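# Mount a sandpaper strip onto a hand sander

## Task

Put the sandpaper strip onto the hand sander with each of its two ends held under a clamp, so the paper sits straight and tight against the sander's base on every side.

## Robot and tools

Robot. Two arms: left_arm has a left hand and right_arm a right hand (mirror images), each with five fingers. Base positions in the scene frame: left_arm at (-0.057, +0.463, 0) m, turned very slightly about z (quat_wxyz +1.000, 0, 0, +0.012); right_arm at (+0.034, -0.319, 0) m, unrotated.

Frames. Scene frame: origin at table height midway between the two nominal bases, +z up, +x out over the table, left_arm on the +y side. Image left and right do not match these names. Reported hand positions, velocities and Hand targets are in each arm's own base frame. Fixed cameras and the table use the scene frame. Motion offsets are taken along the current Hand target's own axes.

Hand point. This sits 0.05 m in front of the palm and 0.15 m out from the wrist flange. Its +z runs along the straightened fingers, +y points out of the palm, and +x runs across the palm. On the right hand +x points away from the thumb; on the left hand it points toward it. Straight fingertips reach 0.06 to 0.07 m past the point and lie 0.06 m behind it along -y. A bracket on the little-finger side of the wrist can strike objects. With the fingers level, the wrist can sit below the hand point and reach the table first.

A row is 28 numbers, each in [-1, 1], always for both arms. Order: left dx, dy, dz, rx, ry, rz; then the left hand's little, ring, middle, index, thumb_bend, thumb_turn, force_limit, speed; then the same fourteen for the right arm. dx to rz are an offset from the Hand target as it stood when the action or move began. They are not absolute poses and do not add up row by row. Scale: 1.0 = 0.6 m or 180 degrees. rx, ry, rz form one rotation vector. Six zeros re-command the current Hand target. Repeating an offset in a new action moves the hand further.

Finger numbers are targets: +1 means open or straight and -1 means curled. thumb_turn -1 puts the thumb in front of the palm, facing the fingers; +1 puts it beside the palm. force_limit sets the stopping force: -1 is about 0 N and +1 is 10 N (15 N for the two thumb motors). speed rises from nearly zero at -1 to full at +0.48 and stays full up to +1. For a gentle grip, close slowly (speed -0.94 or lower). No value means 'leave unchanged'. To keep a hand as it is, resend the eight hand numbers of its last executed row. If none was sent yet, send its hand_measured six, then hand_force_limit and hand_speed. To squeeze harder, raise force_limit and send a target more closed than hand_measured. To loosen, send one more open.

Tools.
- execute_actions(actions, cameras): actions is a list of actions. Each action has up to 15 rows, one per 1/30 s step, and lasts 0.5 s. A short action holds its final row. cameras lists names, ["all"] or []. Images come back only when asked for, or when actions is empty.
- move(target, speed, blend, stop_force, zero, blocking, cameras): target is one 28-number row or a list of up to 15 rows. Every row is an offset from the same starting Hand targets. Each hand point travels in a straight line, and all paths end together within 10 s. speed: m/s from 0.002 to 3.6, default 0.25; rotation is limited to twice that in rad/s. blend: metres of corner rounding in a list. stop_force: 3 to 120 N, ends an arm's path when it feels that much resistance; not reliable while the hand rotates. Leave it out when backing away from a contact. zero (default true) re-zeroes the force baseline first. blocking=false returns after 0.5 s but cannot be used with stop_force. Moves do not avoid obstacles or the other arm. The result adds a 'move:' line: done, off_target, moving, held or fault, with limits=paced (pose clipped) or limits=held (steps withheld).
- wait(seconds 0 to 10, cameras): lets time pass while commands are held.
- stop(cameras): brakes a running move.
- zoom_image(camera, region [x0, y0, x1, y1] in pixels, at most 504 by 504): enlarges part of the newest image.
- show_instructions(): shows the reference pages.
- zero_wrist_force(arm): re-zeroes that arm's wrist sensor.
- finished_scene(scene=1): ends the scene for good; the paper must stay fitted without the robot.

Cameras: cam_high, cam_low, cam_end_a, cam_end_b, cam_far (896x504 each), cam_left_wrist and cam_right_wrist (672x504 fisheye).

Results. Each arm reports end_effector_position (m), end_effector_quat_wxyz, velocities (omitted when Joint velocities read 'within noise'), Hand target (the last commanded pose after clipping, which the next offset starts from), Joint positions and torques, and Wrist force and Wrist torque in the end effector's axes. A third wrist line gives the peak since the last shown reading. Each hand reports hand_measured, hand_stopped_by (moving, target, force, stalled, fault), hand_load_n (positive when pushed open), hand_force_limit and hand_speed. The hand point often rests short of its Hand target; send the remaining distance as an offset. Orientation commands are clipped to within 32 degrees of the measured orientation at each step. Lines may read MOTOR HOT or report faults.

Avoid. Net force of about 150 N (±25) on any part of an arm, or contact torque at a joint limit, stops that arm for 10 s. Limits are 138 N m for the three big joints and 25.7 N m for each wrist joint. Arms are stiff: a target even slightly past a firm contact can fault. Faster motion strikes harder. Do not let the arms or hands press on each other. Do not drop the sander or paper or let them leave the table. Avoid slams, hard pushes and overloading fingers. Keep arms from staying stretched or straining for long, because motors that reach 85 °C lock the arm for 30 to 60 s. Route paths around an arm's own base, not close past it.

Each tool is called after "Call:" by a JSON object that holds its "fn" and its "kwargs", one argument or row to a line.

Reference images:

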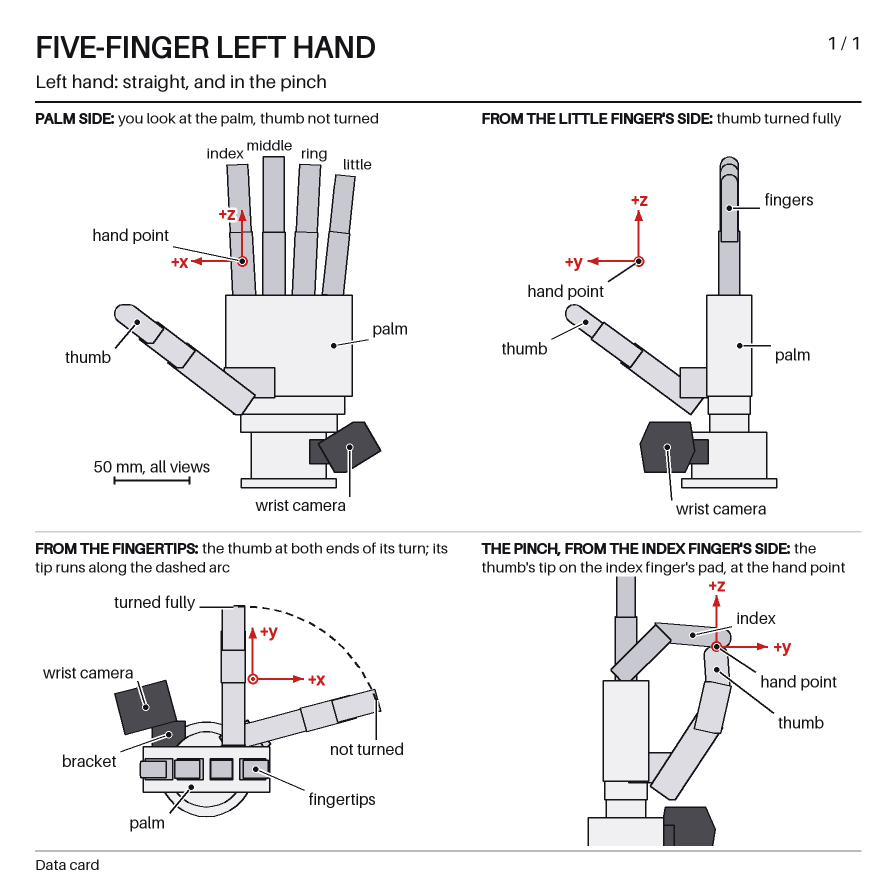

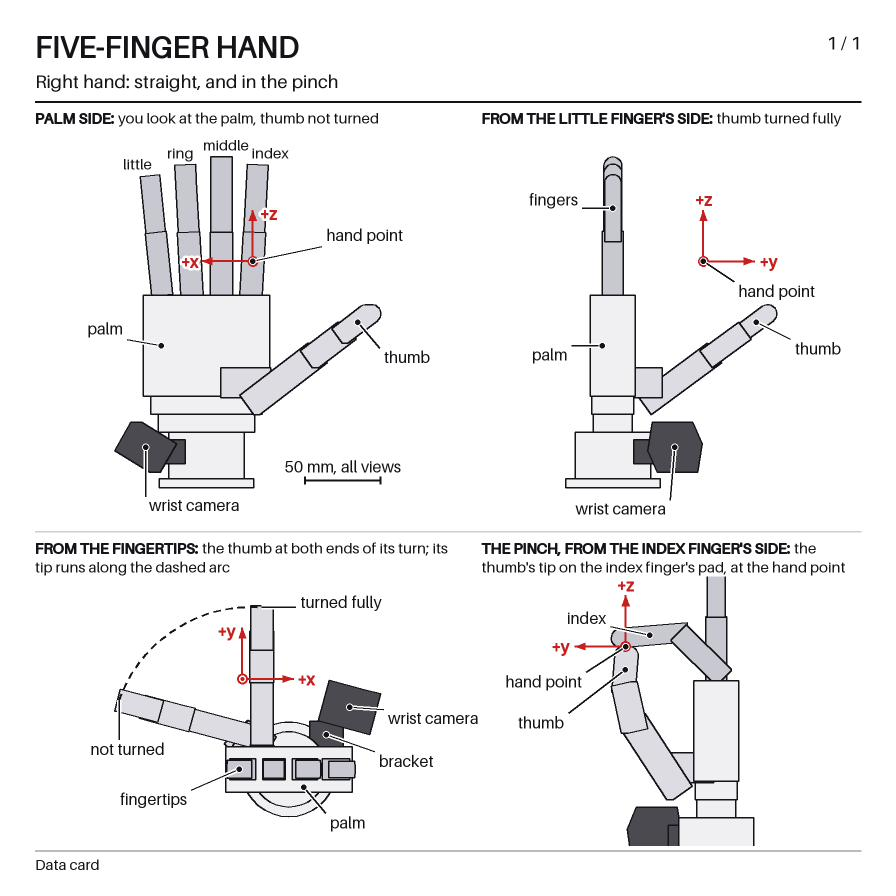

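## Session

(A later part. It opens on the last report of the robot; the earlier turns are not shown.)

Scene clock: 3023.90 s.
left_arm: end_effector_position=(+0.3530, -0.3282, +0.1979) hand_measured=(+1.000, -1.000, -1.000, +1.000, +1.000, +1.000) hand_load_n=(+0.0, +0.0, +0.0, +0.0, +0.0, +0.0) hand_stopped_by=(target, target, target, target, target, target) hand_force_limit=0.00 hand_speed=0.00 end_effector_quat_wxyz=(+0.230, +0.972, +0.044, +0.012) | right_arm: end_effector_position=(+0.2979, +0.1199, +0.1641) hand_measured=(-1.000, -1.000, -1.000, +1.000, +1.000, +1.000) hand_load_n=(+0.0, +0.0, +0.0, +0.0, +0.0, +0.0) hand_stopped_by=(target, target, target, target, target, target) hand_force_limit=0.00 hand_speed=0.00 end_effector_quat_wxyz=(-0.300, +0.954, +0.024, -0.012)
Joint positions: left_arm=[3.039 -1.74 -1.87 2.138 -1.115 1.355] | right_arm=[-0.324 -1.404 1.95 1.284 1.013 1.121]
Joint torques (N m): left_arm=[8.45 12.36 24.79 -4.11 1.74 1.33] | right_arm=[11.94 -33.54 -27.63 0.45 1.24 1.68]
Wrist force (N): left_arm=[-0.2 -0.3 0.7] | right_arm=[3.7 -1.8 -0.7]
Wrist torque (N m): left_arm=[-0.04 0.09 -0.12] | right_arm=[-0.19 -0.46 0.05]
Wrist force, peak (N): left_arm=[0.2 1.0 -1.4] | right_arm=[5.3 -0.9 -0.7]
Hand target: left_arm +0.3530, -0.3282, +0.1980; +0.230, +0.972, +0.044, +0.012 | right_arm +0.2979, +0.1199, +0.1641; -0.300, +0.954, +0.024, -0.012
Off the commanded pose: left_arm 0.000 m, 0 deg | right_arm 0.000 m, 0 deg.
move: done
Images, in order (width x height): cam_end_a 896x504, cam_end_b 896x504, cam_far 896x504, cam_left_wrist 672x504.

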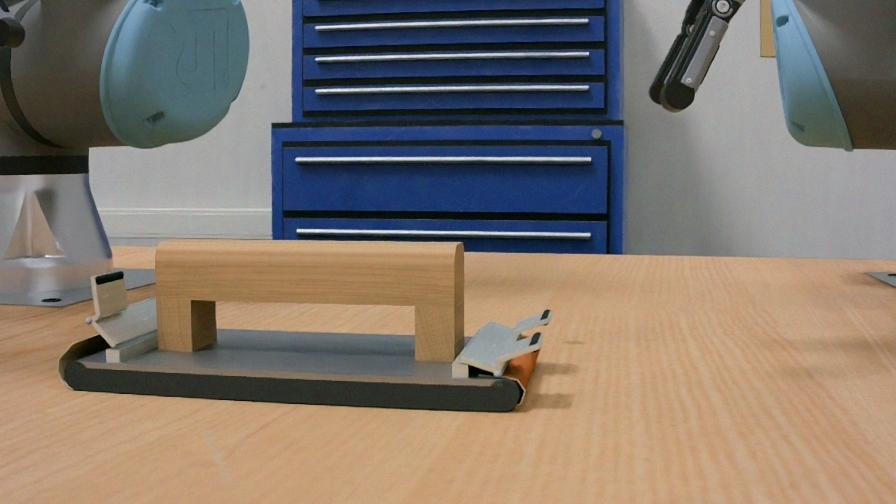

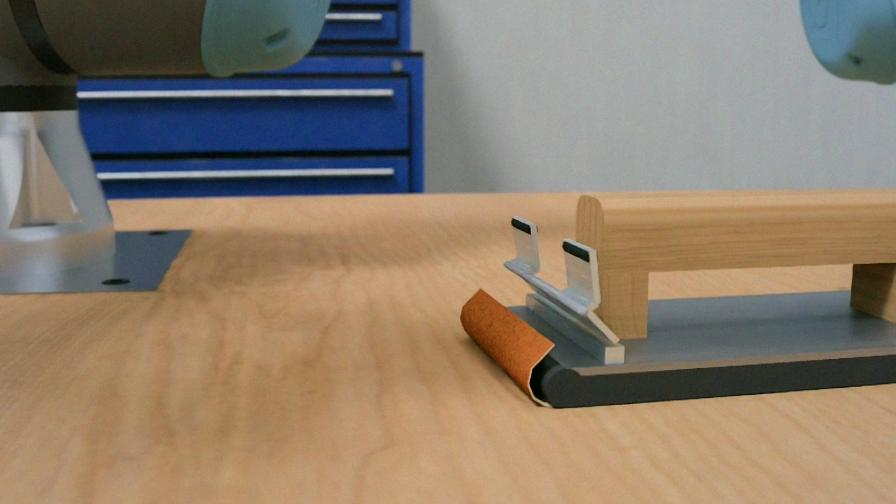

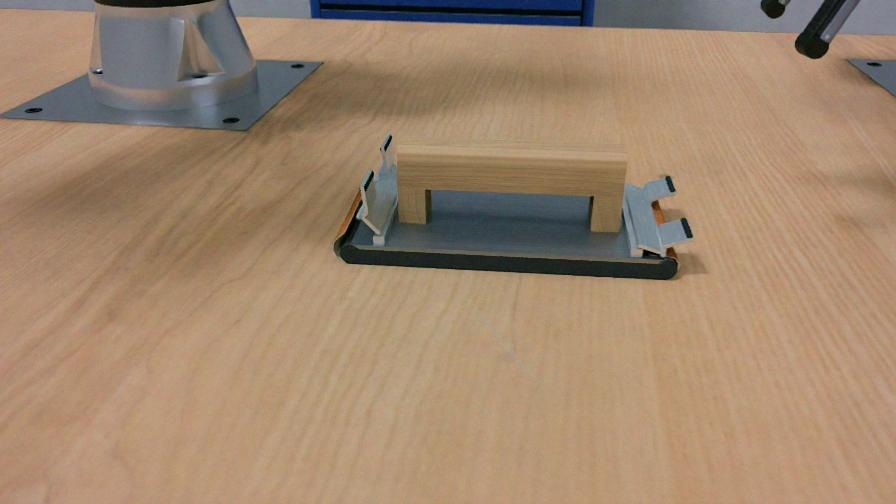

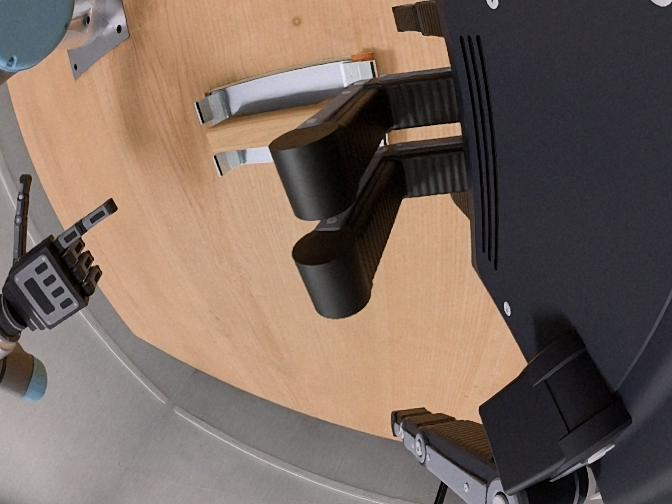

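Call:
{"fn": "move", "kwargs": {
  "target": [0.0251, 0.2928, 0.2072, 0, 0, 0, 1, -1, -1, 1, 1, 1, 0, 0, -0.0371, 0.1074, 0.1575, 0, 0, 0, -1, -1, -1, 1, 1, 1, 0, 0],
  "speed": 0.12,
  "cameras": ["cam_end_a", "cam_end_b", "cam_far", "cam_left_wrist", "cam_right_wrist"]
}}

Scene clock: 3062.70 s.
left_arm: end_effector_position=(+0.3873, -0.5387, +0.1658) hand_measured=(+1.000, -1.000, -1.000, +1.000, +1.000, +1.000) hand_load_n=(+0.0, +0.0, +0.0, +0.0, +0.0, +0.0) hand_stopped_by=(target, target, target, target, target, target) hand_force_limit=0.00 hand_speed=0.00 end_effector_quat_wxyz=(+0.230, +0.972, +0.044, +0.012) | right_arm: end_effector_position=(+0.2747, +0.1199, +0.0500) hand_measured=(-1.000, -1.000, -1.000, +1.000, +1.000, +1.000) hand_load_n=(+0.0, +0.0, +0.0, +0.0, -0.5, -0.5) hand_stopped_by=(target, target, target, target, target, target) hand_force_limit=0.00 hand_speed=0.00 end_effector_quat_wxyz=(-0.300, +0.954, +0.024, -0.012)
Joint positions: left_arm=[2.573 -2.107 -1.388 2.225 -1.21 0.857] | right_arm=[-0.35 -1.255 2.142 0.958 1.02 1.092]
Joint torques (N m): left_arm=[-5.9 27.6 26.1 -3.73 -0.65 -1.95] | right_arm=[-12.72 -10.9 1.22 0.6 1.32 -1.29]
Wrist force (N): left_arm=[0.0 -0.1 0.9] | right_arm=[3.9 -1.8 -0.4]
Wrist torque (N m): left_arm=[-0.01 0.06 0.01] | right_arm=[-0.19 -0.49 0.22]
Wrist force, peak (N): left_arm=[-0.1 0.3 1.2] | right_arm=[4.2 -1.9 -0.6]
Hand target: left_arm +0.3874, -0.5388, +0.1658; +0.230, +0.972, +0.044, +0.012 | right_arm +0.2747, +0.1199, +0.0499; -0.300, +0.954, +0.024, -0.012
Off the commanded pose: left_arm 0.000 m, 0 deg | right_arm 0.000 m, 0 deg.
move: done
Images, in order (width x height): cam_end_a 896x504, cam_end_b 896x504, cam_far 896x504, cam_left_wrist 672x504, cam_right_wrist 672x504.

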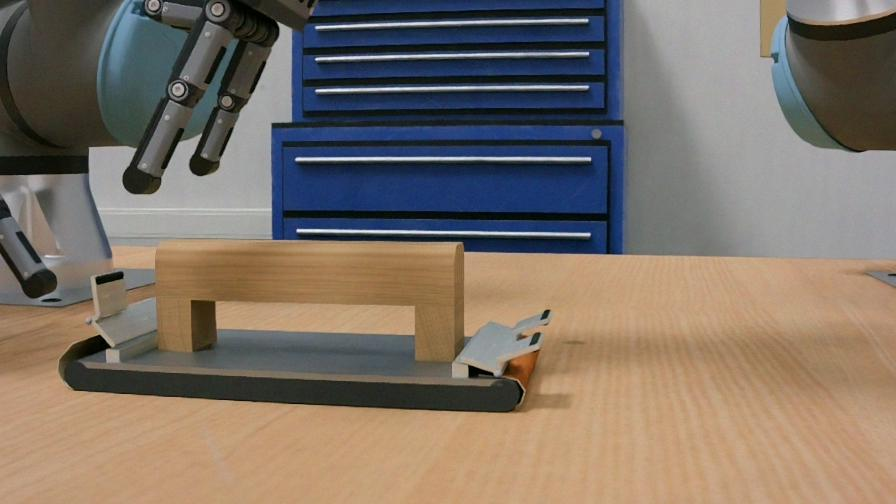

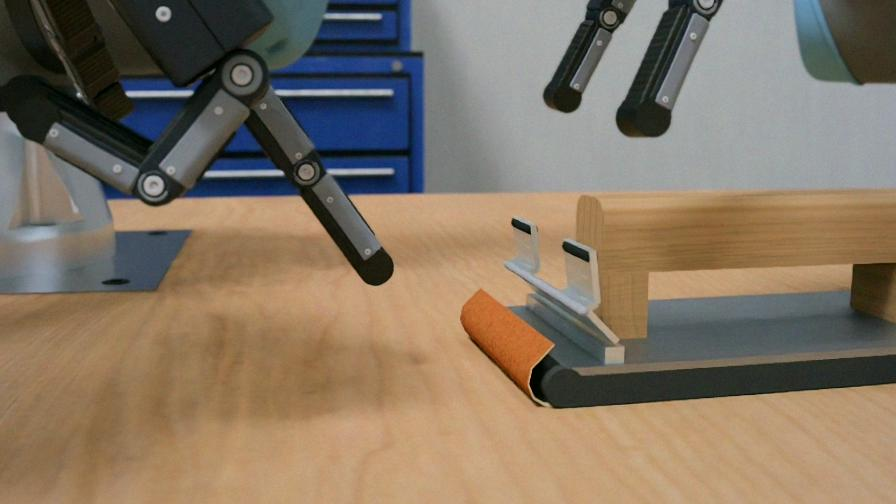

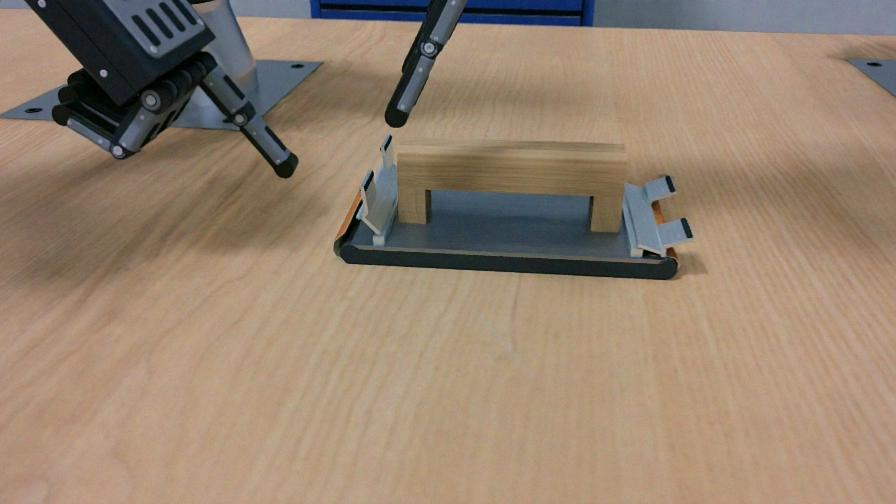

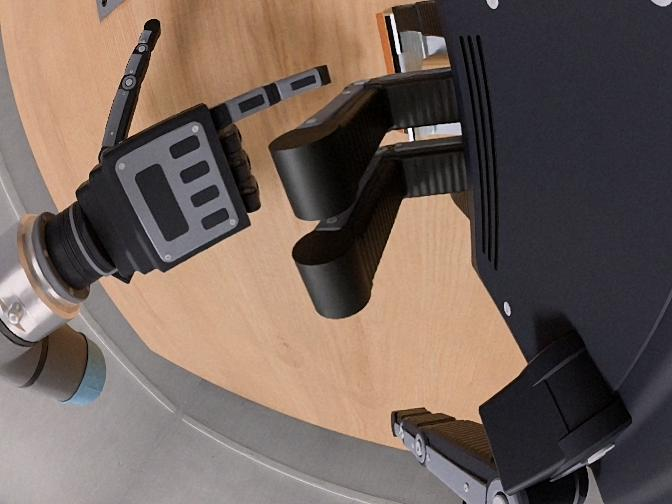

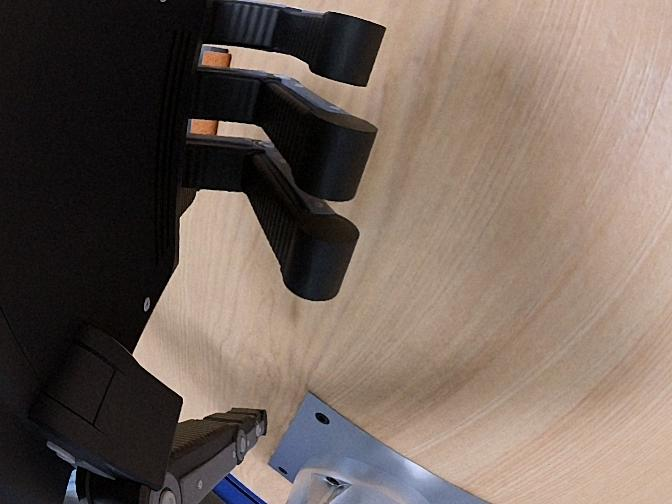

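Call:
{"fn": "move", "kwargs": {
  "target": [0.0007, -0.0298, 0.041, 0, 0, 0, 1, -1, -1, 1, 1, 1, 0, 0, 0, 0, 0, 0, 0, 0, -1, -1, -1, 1, 1, 1, 0, 0],
  "speed": 0.08,
  "cameras": ["cam_end_a", "cam_end_b", "cam_far", "cam_left_wrist", "cam_high"]
}}

Scene clock: 3080.57 s.
left_arm: end_effector_position=(+0.3874, -0.5339, +0.1359) hand_measured=(+1.000, -1.000, -1.000, +1.000, +1.000, +1.000) hand_load_n=(+0.0, +0.0, +0.0, +0.0, +0.0, +0.0) hand_stopped_by=(target, target, target, target, target, target) hand_force_limit=0.00 hand_speed=0.00 end_effector_quat_wxyz=(+0.230, +0.972, +0.044, +0.012) | right_arm: end_effector_position=(+0.2747, +0.1199, +0.0499) hand_measured=(-1.000, -1.000, -1.000, +1.000, +1.000, +1.000) hand_load_n=(+0.0, +0.0, +0.0, +0.0, +0.0, +0.0) hand_stopped_by=(target, target, target, target, target, target) hand_force_limit=0.00 hand_speed=0.00 end_effector_quat_wxyz=(-0.300, +0.954, +0.024, -0.012)
Joint positions: left_arm=[2.582 -2.127 -1.44 2.293 -1.207 0.866] | right_arm=[-0.35 -1.255 2.142 0.958 1.02 1.092]
Joint torques (N m): left_arm=[9.03 27.69 5.44 -0.21 1.53 1.41] | right_arm=[-12.97 -10.81 1.76 0.35 1.24 -1.29]
Wrist force (N): left_arm=[-0.4 -0.3 0.9] | right_arm=[3.8 -1.6 -0.4]
Wrist torque (N m): left_arm=[-0.04 0.11 -0.12] | right_arm=[-0.16 -0.46 0.22]
Wrist force, peak (N): left_arm=[-0.3 -0.4 1.4] | right_arm=[4.1 -1.5 -0.8]
Hand target: left_arm +0.3874, -0.5338, +0.1358; +0.230, +0.972, +0.044, +0.012 | right_arm +0.2747, +0.1199, +0.0499; -0.300, +0.954, +0.024, -0.012
Off the commanded pose: left_arm 0.000 m, 0 deg | right_arm 0.000 m, 0 deg.
move: done
Images, in order (width x height): cam_high 896x504, cam_end_a 896x504, cam_end_b 896x504, cam_far 896x504, cam_left_wrist 672x504.

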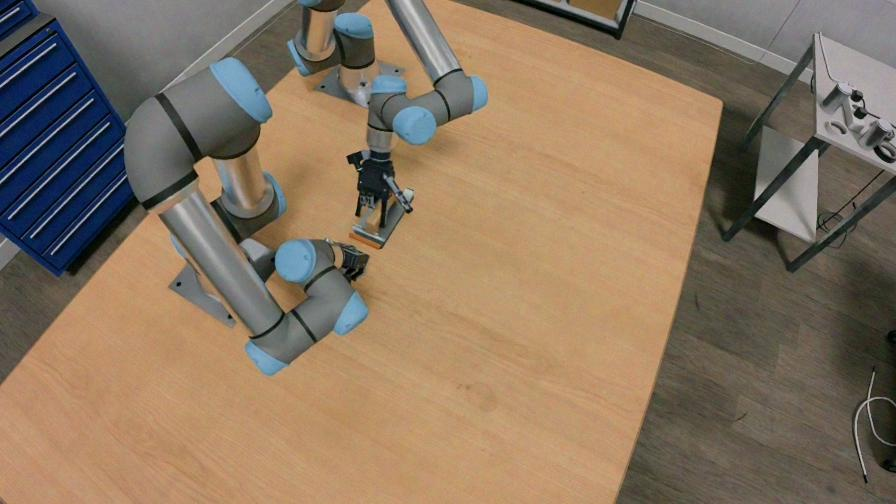

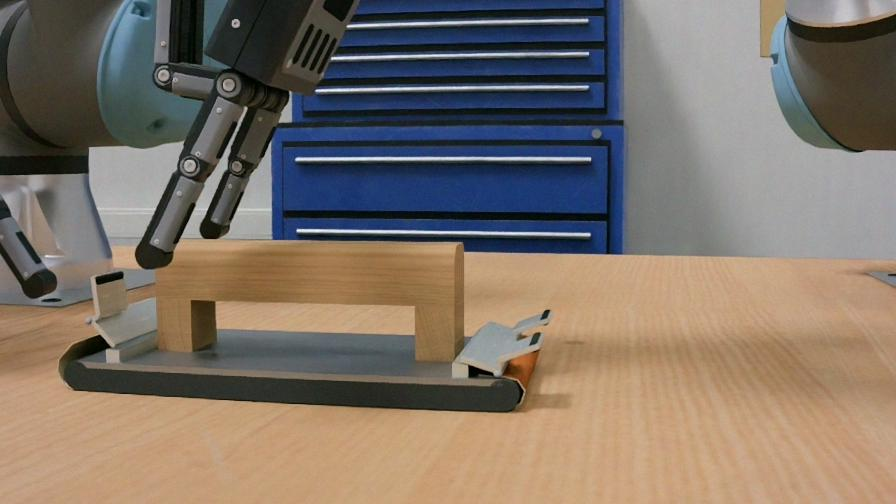

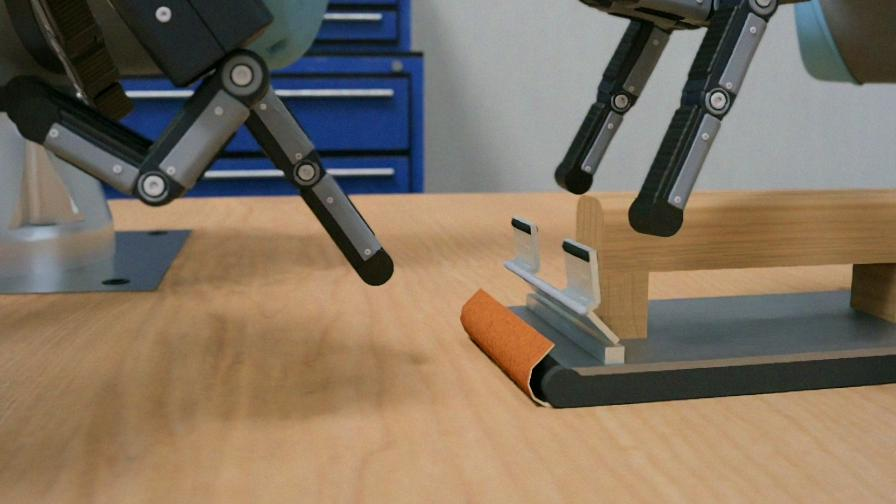

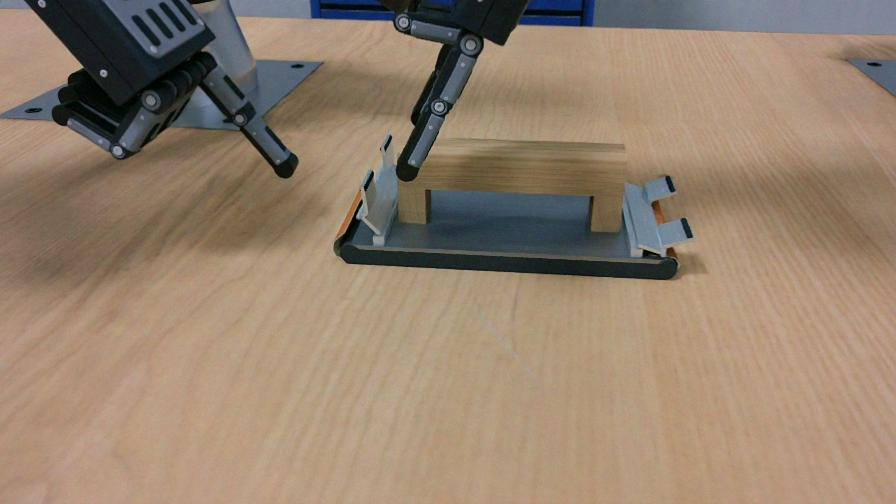

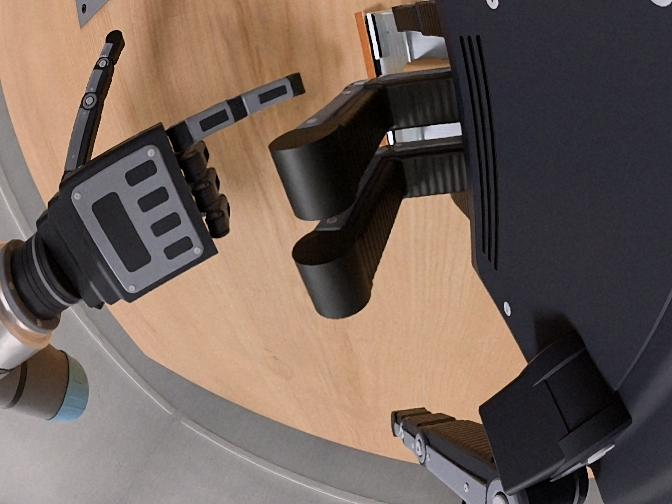

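Call:
{"fn": "zoom_image", "kwargs": {
  "camera": "cam_end_a",
  "region": [40, 230, 220, 410]
}}

Call:
{"fn": "zoom_image", "kwargs": {
  "camera": "cam_end_b",
  "region": [450, 120, 720, 420]
}}

Call:
{"fn": "zoom_image", "kwargs": {
  "camera": "cam_far",
  "region": [320, 110, 460, 280]
}}

Call:
{"fn": "zoom_image", "kwargs": {
  "camera": "cam_left_wrist",
  "region": [260, 0, 500, 180]
}}

Scaled by 2.800 from the camera's 896x504 image, which has a finer 1280x720 frame.

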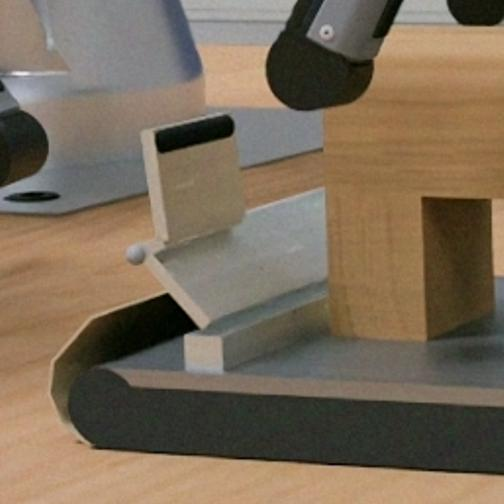

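Scaled by 1.680 from the camera's 896x504 image, which has a finer 1280x720 frame.

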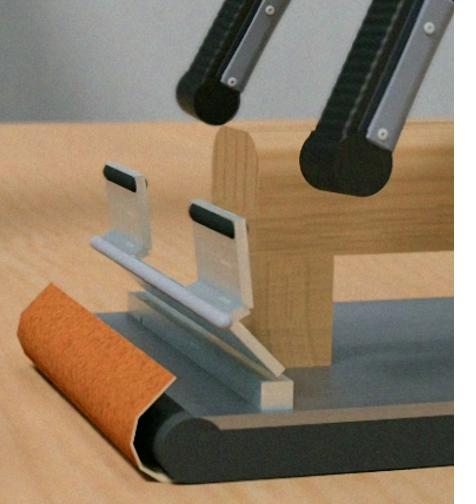

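Scaled by 2.965 from the camera's 896x504 image, which has a finer 1280x720 frame.

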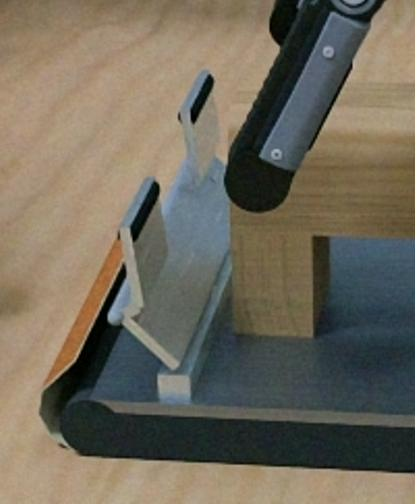

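Scaled by 2.100 from the camera's 672x504 image, which has a finer 960x720 frame.

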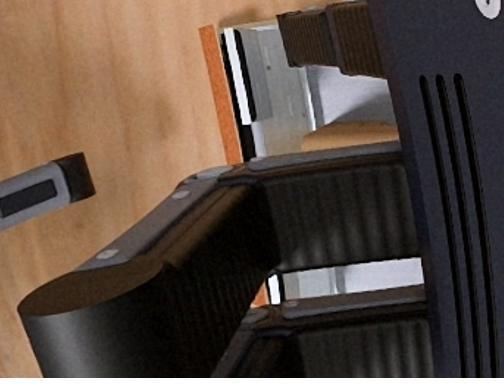

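Call:
{"fn": "move", "kwargs": {
  "target": [-0.0001, -0.0149, 0.0298, 0, 0, 0, 1, -1, -1, 1, 1, 1, 0, 0, 0, 0, 0, 0, 0, 0, -1, -1, -1, 1, 1, 1, 0, 0],
  "speed": 0.03,
  "stop_force": 6,
  "cameras": ["cam_end_a", "cam_end_b", "cam_far", "cam_left_wrist"]
}}

Scene clock: 3101.33 s.
left_arm: end_effector_position=(+0.3874, -0.5339, +0.1158) hand_measured=(+1.000, -1.000, -1.000, +1.000, +1.000, +1.000) hand_load_n=(+0.0, +0.0, +0.0, +0.0, +0.0, +0.0) hand_stopped_by=(target, target, target, target, target, target) hand_force_limit=0.00 hand_speed=0.00 end_effector_quat_wxyz=(+0.230, +0.972, +0.044, +0.012) | right_arm: end_effector_position=(+0.2747, +0.1199, +0.0499) hand_measured=(-1.000, -1.000, -1.000, +1.000, +1.000, +1.000) hand_load_n=(+0.0, +0.0, +0.0, +0.0, +0.0, +0.0) hand_stopped_by=(target, target, target, target, target, target) hand_force_limit=0.00 hand_speed=0.00 end_effector_quat_wxyz=(-0.300, +0.954, +0.024, -0.012)
Joint positions: left_arm=[2.582 -2.148 -1.463 2.337 -1.207 0.866] | right_arm=[-0.35 -1.255 2.142 0.958 1.02 1.092]
Joint torques (N m): left_arm=[-4.61 27.98 6.51 -0.5 -0.31 -1.5] | right_arm=[-12.66 -10.58 1.03 0.51 1.06 -1.05]
Wrist force (N): left_arm=[-0.3 -0.3 0.9] | right_arm=[3.9 -1.6 -0.4]
Wrist torque (N m): left_arm=[-0.03 0.09 -0.11] | right_arm=[-0.16 -0.49 0.23]
Wrist force, peak (N): left_arm=[-0.3 -0.5 1.1] | right_arm=[4.2 -1.7 -0.6]
Hand target: left_arm +0.3874, -0.5339, +0.1158; +0.230, +0.972, +0.044, +0.012 | right_arm +0.2747, +0.1199, +0.0499; -0.300, +0.954, +0.024, -0.012
Off the commanded pose: left_arm 0.000 m, 0 deg | right_arm 0.000 m, 0 deg.
move: done
Images, in order (width x height): cam_end_a 896x504, cam_end_b 896x504, cam_far 896x504, cam_left_wrist 672x504.

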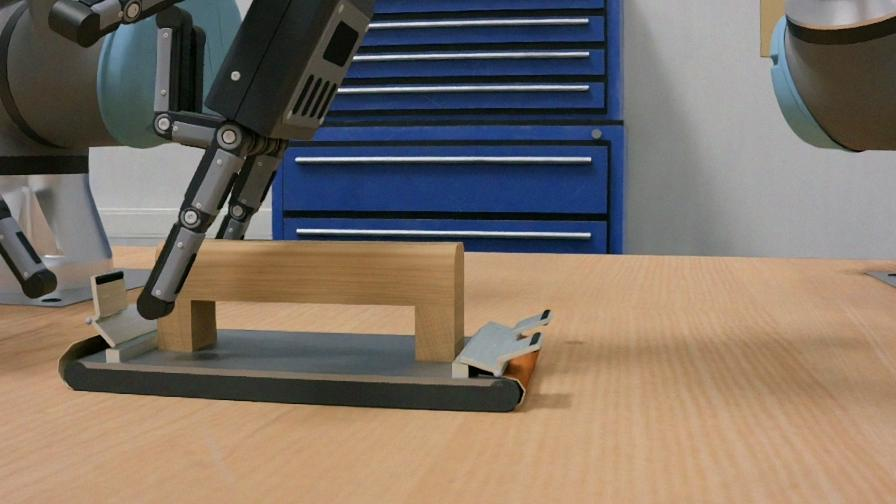

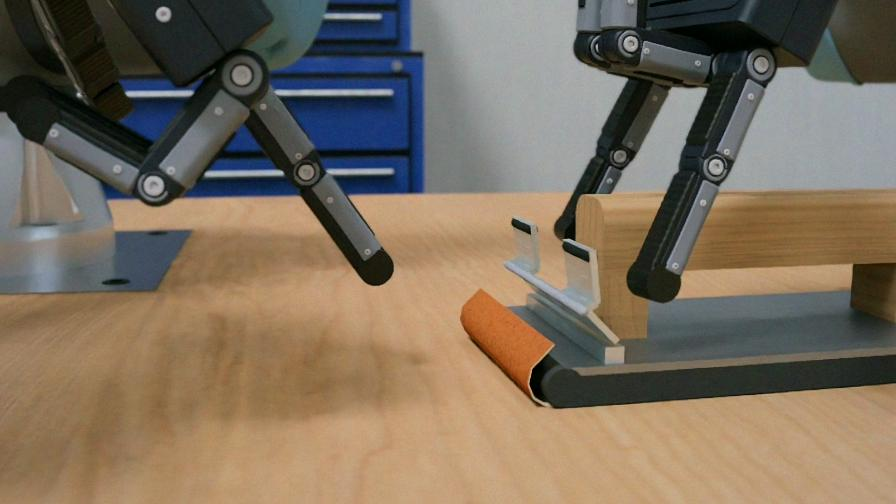

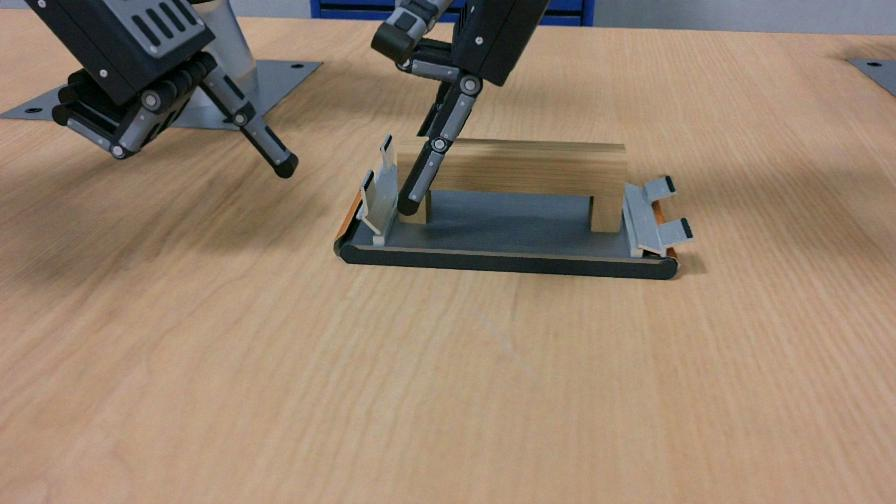

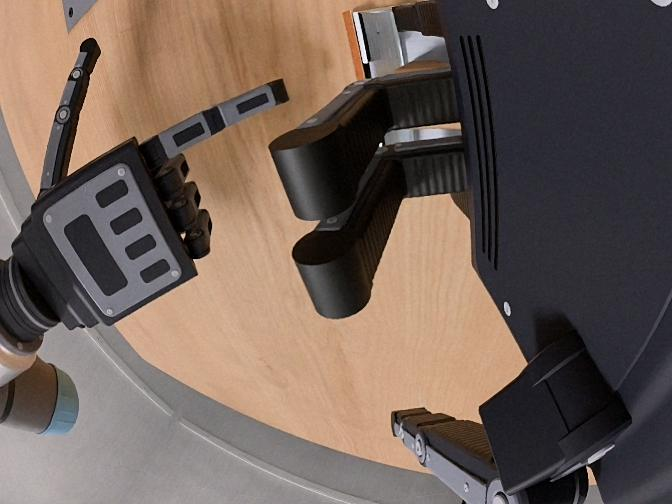

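Call:
{"fn": "move", "kwargs": {
  "target": [0, 0, 0, 0, -0.0041, 0.0082, 1, -1, -1, 1, 1, 1, 0, 0, 0, 0, 0, 0, 0, 0, -1, -1, -1, 1, 1, 1, 0, 0],
  "speed": 0.05
}}

Call:
{"fn": "move", "kwargs": {
  "target": [-0.0005, 0.0223, 0.0112, 0, 0, 0, 1, -1, -1, 1, 1, 1, 0, 0, 0, 0, 0, 0, 0, 0, -1, -1, -1, 1, 1, 1, 0, 0],
  "speed": 0.008,
  "stop_force": 3,
  "cameras": ["cam_end_a", "cam_end_b", "cam_far", "cam_left_wrist"]
}}

Scene clock: 3114.57 s.
left_arm: end_effector_position=(+0.3874, -0.5339, +0.1158) hand_measured=(+1.000, -1.000, -1.000, +1.000, +1.000, +1.000) hand_load_n=(+0.0, +0.0, +0.5, +0.0, -0.5, +0.0) hand_stopped_by=(target, target, target, target, target, target) hand_force_limit=0.00 hand_speed=0.00 end_effector_quat_wxyz=(+0.230, +0.973, +0.030, +0.008) | right_arm: end_effector_position=(+0.2747, +0.1199, +0.0499) hand_measured=(-1.000, -1.000, -1.000, +1.000, +1.000, +1.000) hand_load_n=(+0.5, +0.0, +0.0, +0.0, +0.0, +0.0) hand_stopped_by=(target, target, target, target, target, target) hand_force_limit=0.00 hand_speed=0.00 end_effector_quat_wxyz=(-0.300, +0.954, +0.024, -0.012)
Joint positions: left_arm=[2.589 -2.155 -1.455 2.323 -1.197 0.903] | right_arm=[-0.35 -1.255 2.142 0.958 1.02 1.092]
Joint torques (N m): left_arm=[9.39 29.12 25.35 -3.84 1.33 1.48] | right_arm=[-12.64 -11.63 0.91 0.55 0.87 -1.08]
Wrist force (N): left_arm=[-0.3 -0.3 1.0] | right_arm=[3.8 -1.6 -0.6]
Wrist torque (N m): left_arm=[-0.04 0.09 -0.11] | right_arm=[-0.15 -0.46 0.22]
Wrist force, peak (N): left_arm=[-0.4 -0.2 1.1] | right_arm=[4.3 -1.5 -0.4]
Hand target: left_arm +0.3874, -0.5339, +0.1158; +0.230, +0.973, +0.030, +0.008 | right_arm +0.2747, +0.1199, +0.0499; -0.300, +0.954, +0.024, -0.012
Off the commanded pose: left_arm 0.000 m, 0 deg | right_arm 0.000 m, 0 deg.
move: done

Scene clock: 3117.37 s.
left_arm: end_effector_position=(+0.3880, -0.5488, +0.1158) hand_measured=(+1.000, -1.000, -1.000, +1.000, +1.000, +1.000) hand_load_n=(+0.0, +0.0, +0.0, +0.5, +0.0, +0.0) hand_stopped_by=(target, target, target, target, target, target) hand_force_limit=0.00 hand_speed=0.00 end_effector_quat_wxyz=(+0.230, +0.973, +0.030, +0.008) | right_arm: end_effector_position=(+0.2747, +0.1199, +0.0499) hand_measured=(-1.000, -1.000, -1.000, +1.000, +1.000, +1.000) hand_load_n=(+0.0, +0.0, +0.0, -0.5, -0.5, +0.0) hand_stopped_by=(target, target, target, target, target, target) hand_force_limit=0.00 hand_speed=0.00 end_effector_quat_wxyz=(-0.300, +0.954, +0.024, -0.012)
Joint positions: left_arm=[2.564 -2.179 -1.412 2.313 -1.204 0.877] | right_arm=[-0.35 -1.255 2.142 0.958 1.02 1.092]
Joint torques (N m): left_arm=[-7.47 29.12 25.6 -3.5 -0.52 -1.98] | right_arm=[-12.69 -11.47 0.76 0.48 0.78 -0.92]
Wrist force (N): left_arm=[-0.3 -1.4 0.1] | right_arm=[3.7 -1.7 -0.4]
Wrist torque (N m): left_arm=[0.07 0.08 0.01] | right_arm=[-0.17 -0.45 0.21]
Wrist force, peak (N): left_arm=[-0.3 -1.8 0.3] | right_arm=[4.2 -1.6 -0.6]
Hand target: left_arm +0.3880, -0.5488, +0.1158; +0.230, +0.973, +0.030, +0.008 | right_arm +0.2747, +0.1199, +0.0499; -0.300, +0.954, +0.024, -0.012
Off the commanded pose: left_arm 0.000 m, 0 deg | right_arm 0.000 m, 0 deg.
move: done
Images, in order (width x height): cam_end_a 896x504, cam_end_b 896x504, cam_far 896x504, cam_left_wrist 672x504.

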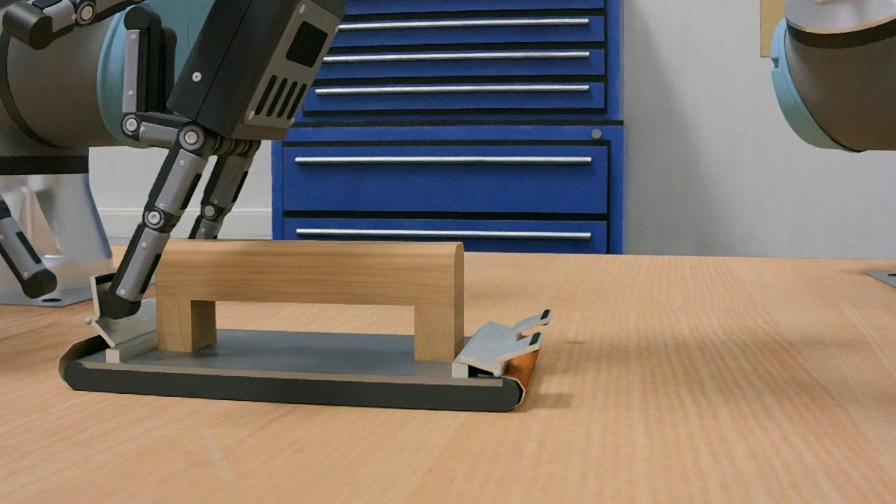

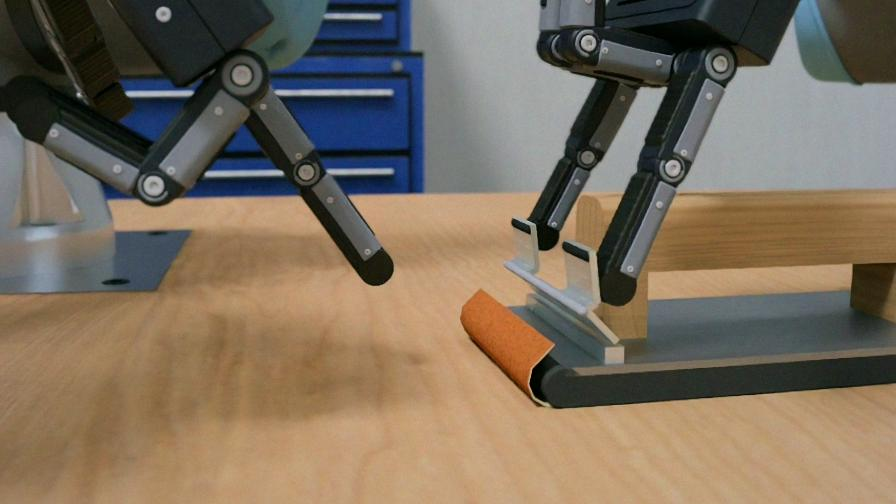

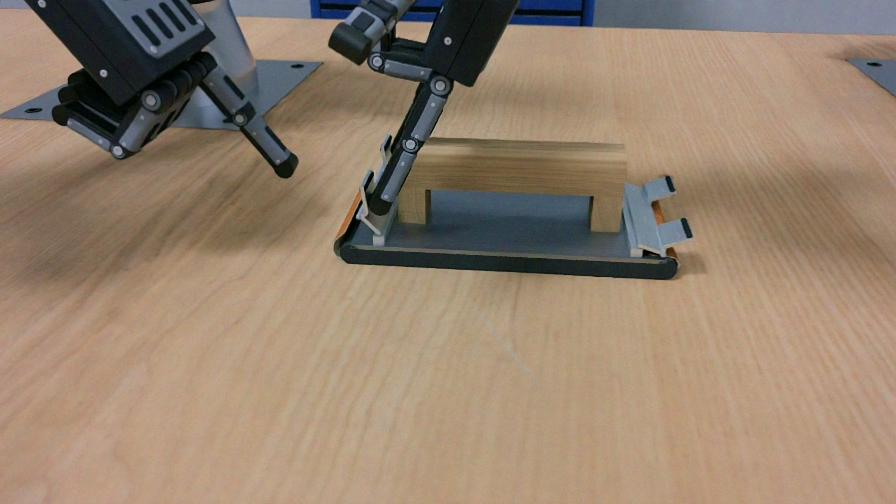

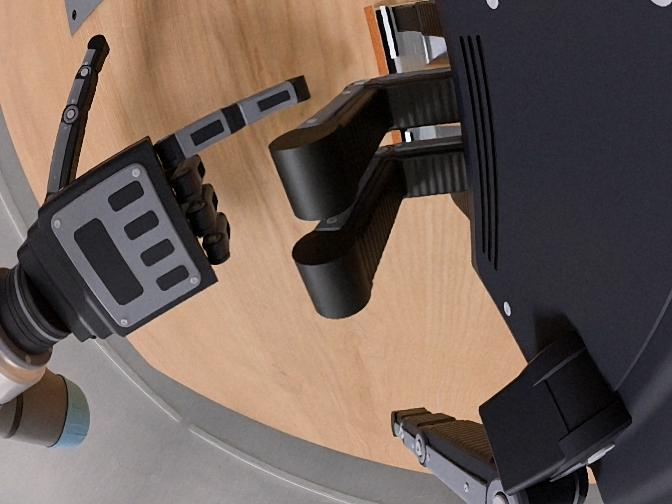

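Call:
{"fn": "zoom_image", "kwargs": {
  "camera": "cam_end_b",
  "region": [450, 180, 680, 420]
}}

Call:
{"fn": "zoom_image", "kwargs": {
  "camera": "cam_far",
  "region": [320, 110, 460, 280]
}}

Call:
{"fn": "zoom_image", "kwargs": {
  "camera": "cam_left_wrist",
  "region": [300, 0, 500, 160]
}}

Scaled by 2.100 from the camera's 896x504 image, which has a finer 1280x720 frame.

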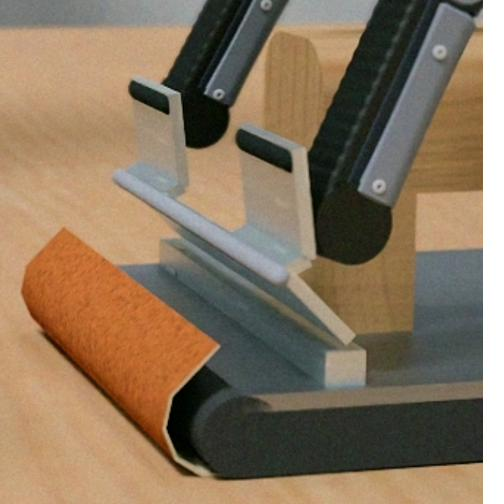

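Scaled by 2.965 from the camera's 896x504 image, which has a finer 1280x720 frame.

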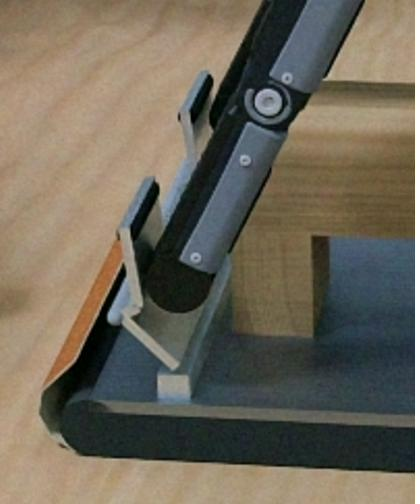

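Scaled by 2.520 from the camera's 672x504 image, which has a finer 960x720 frame.

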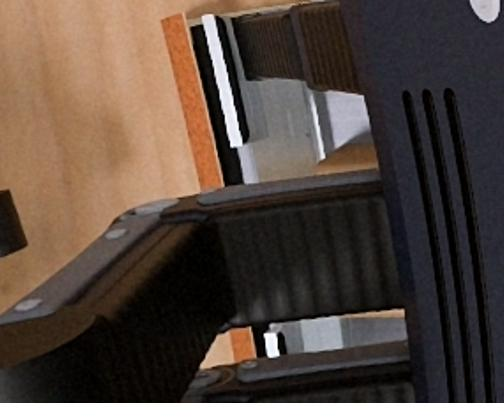

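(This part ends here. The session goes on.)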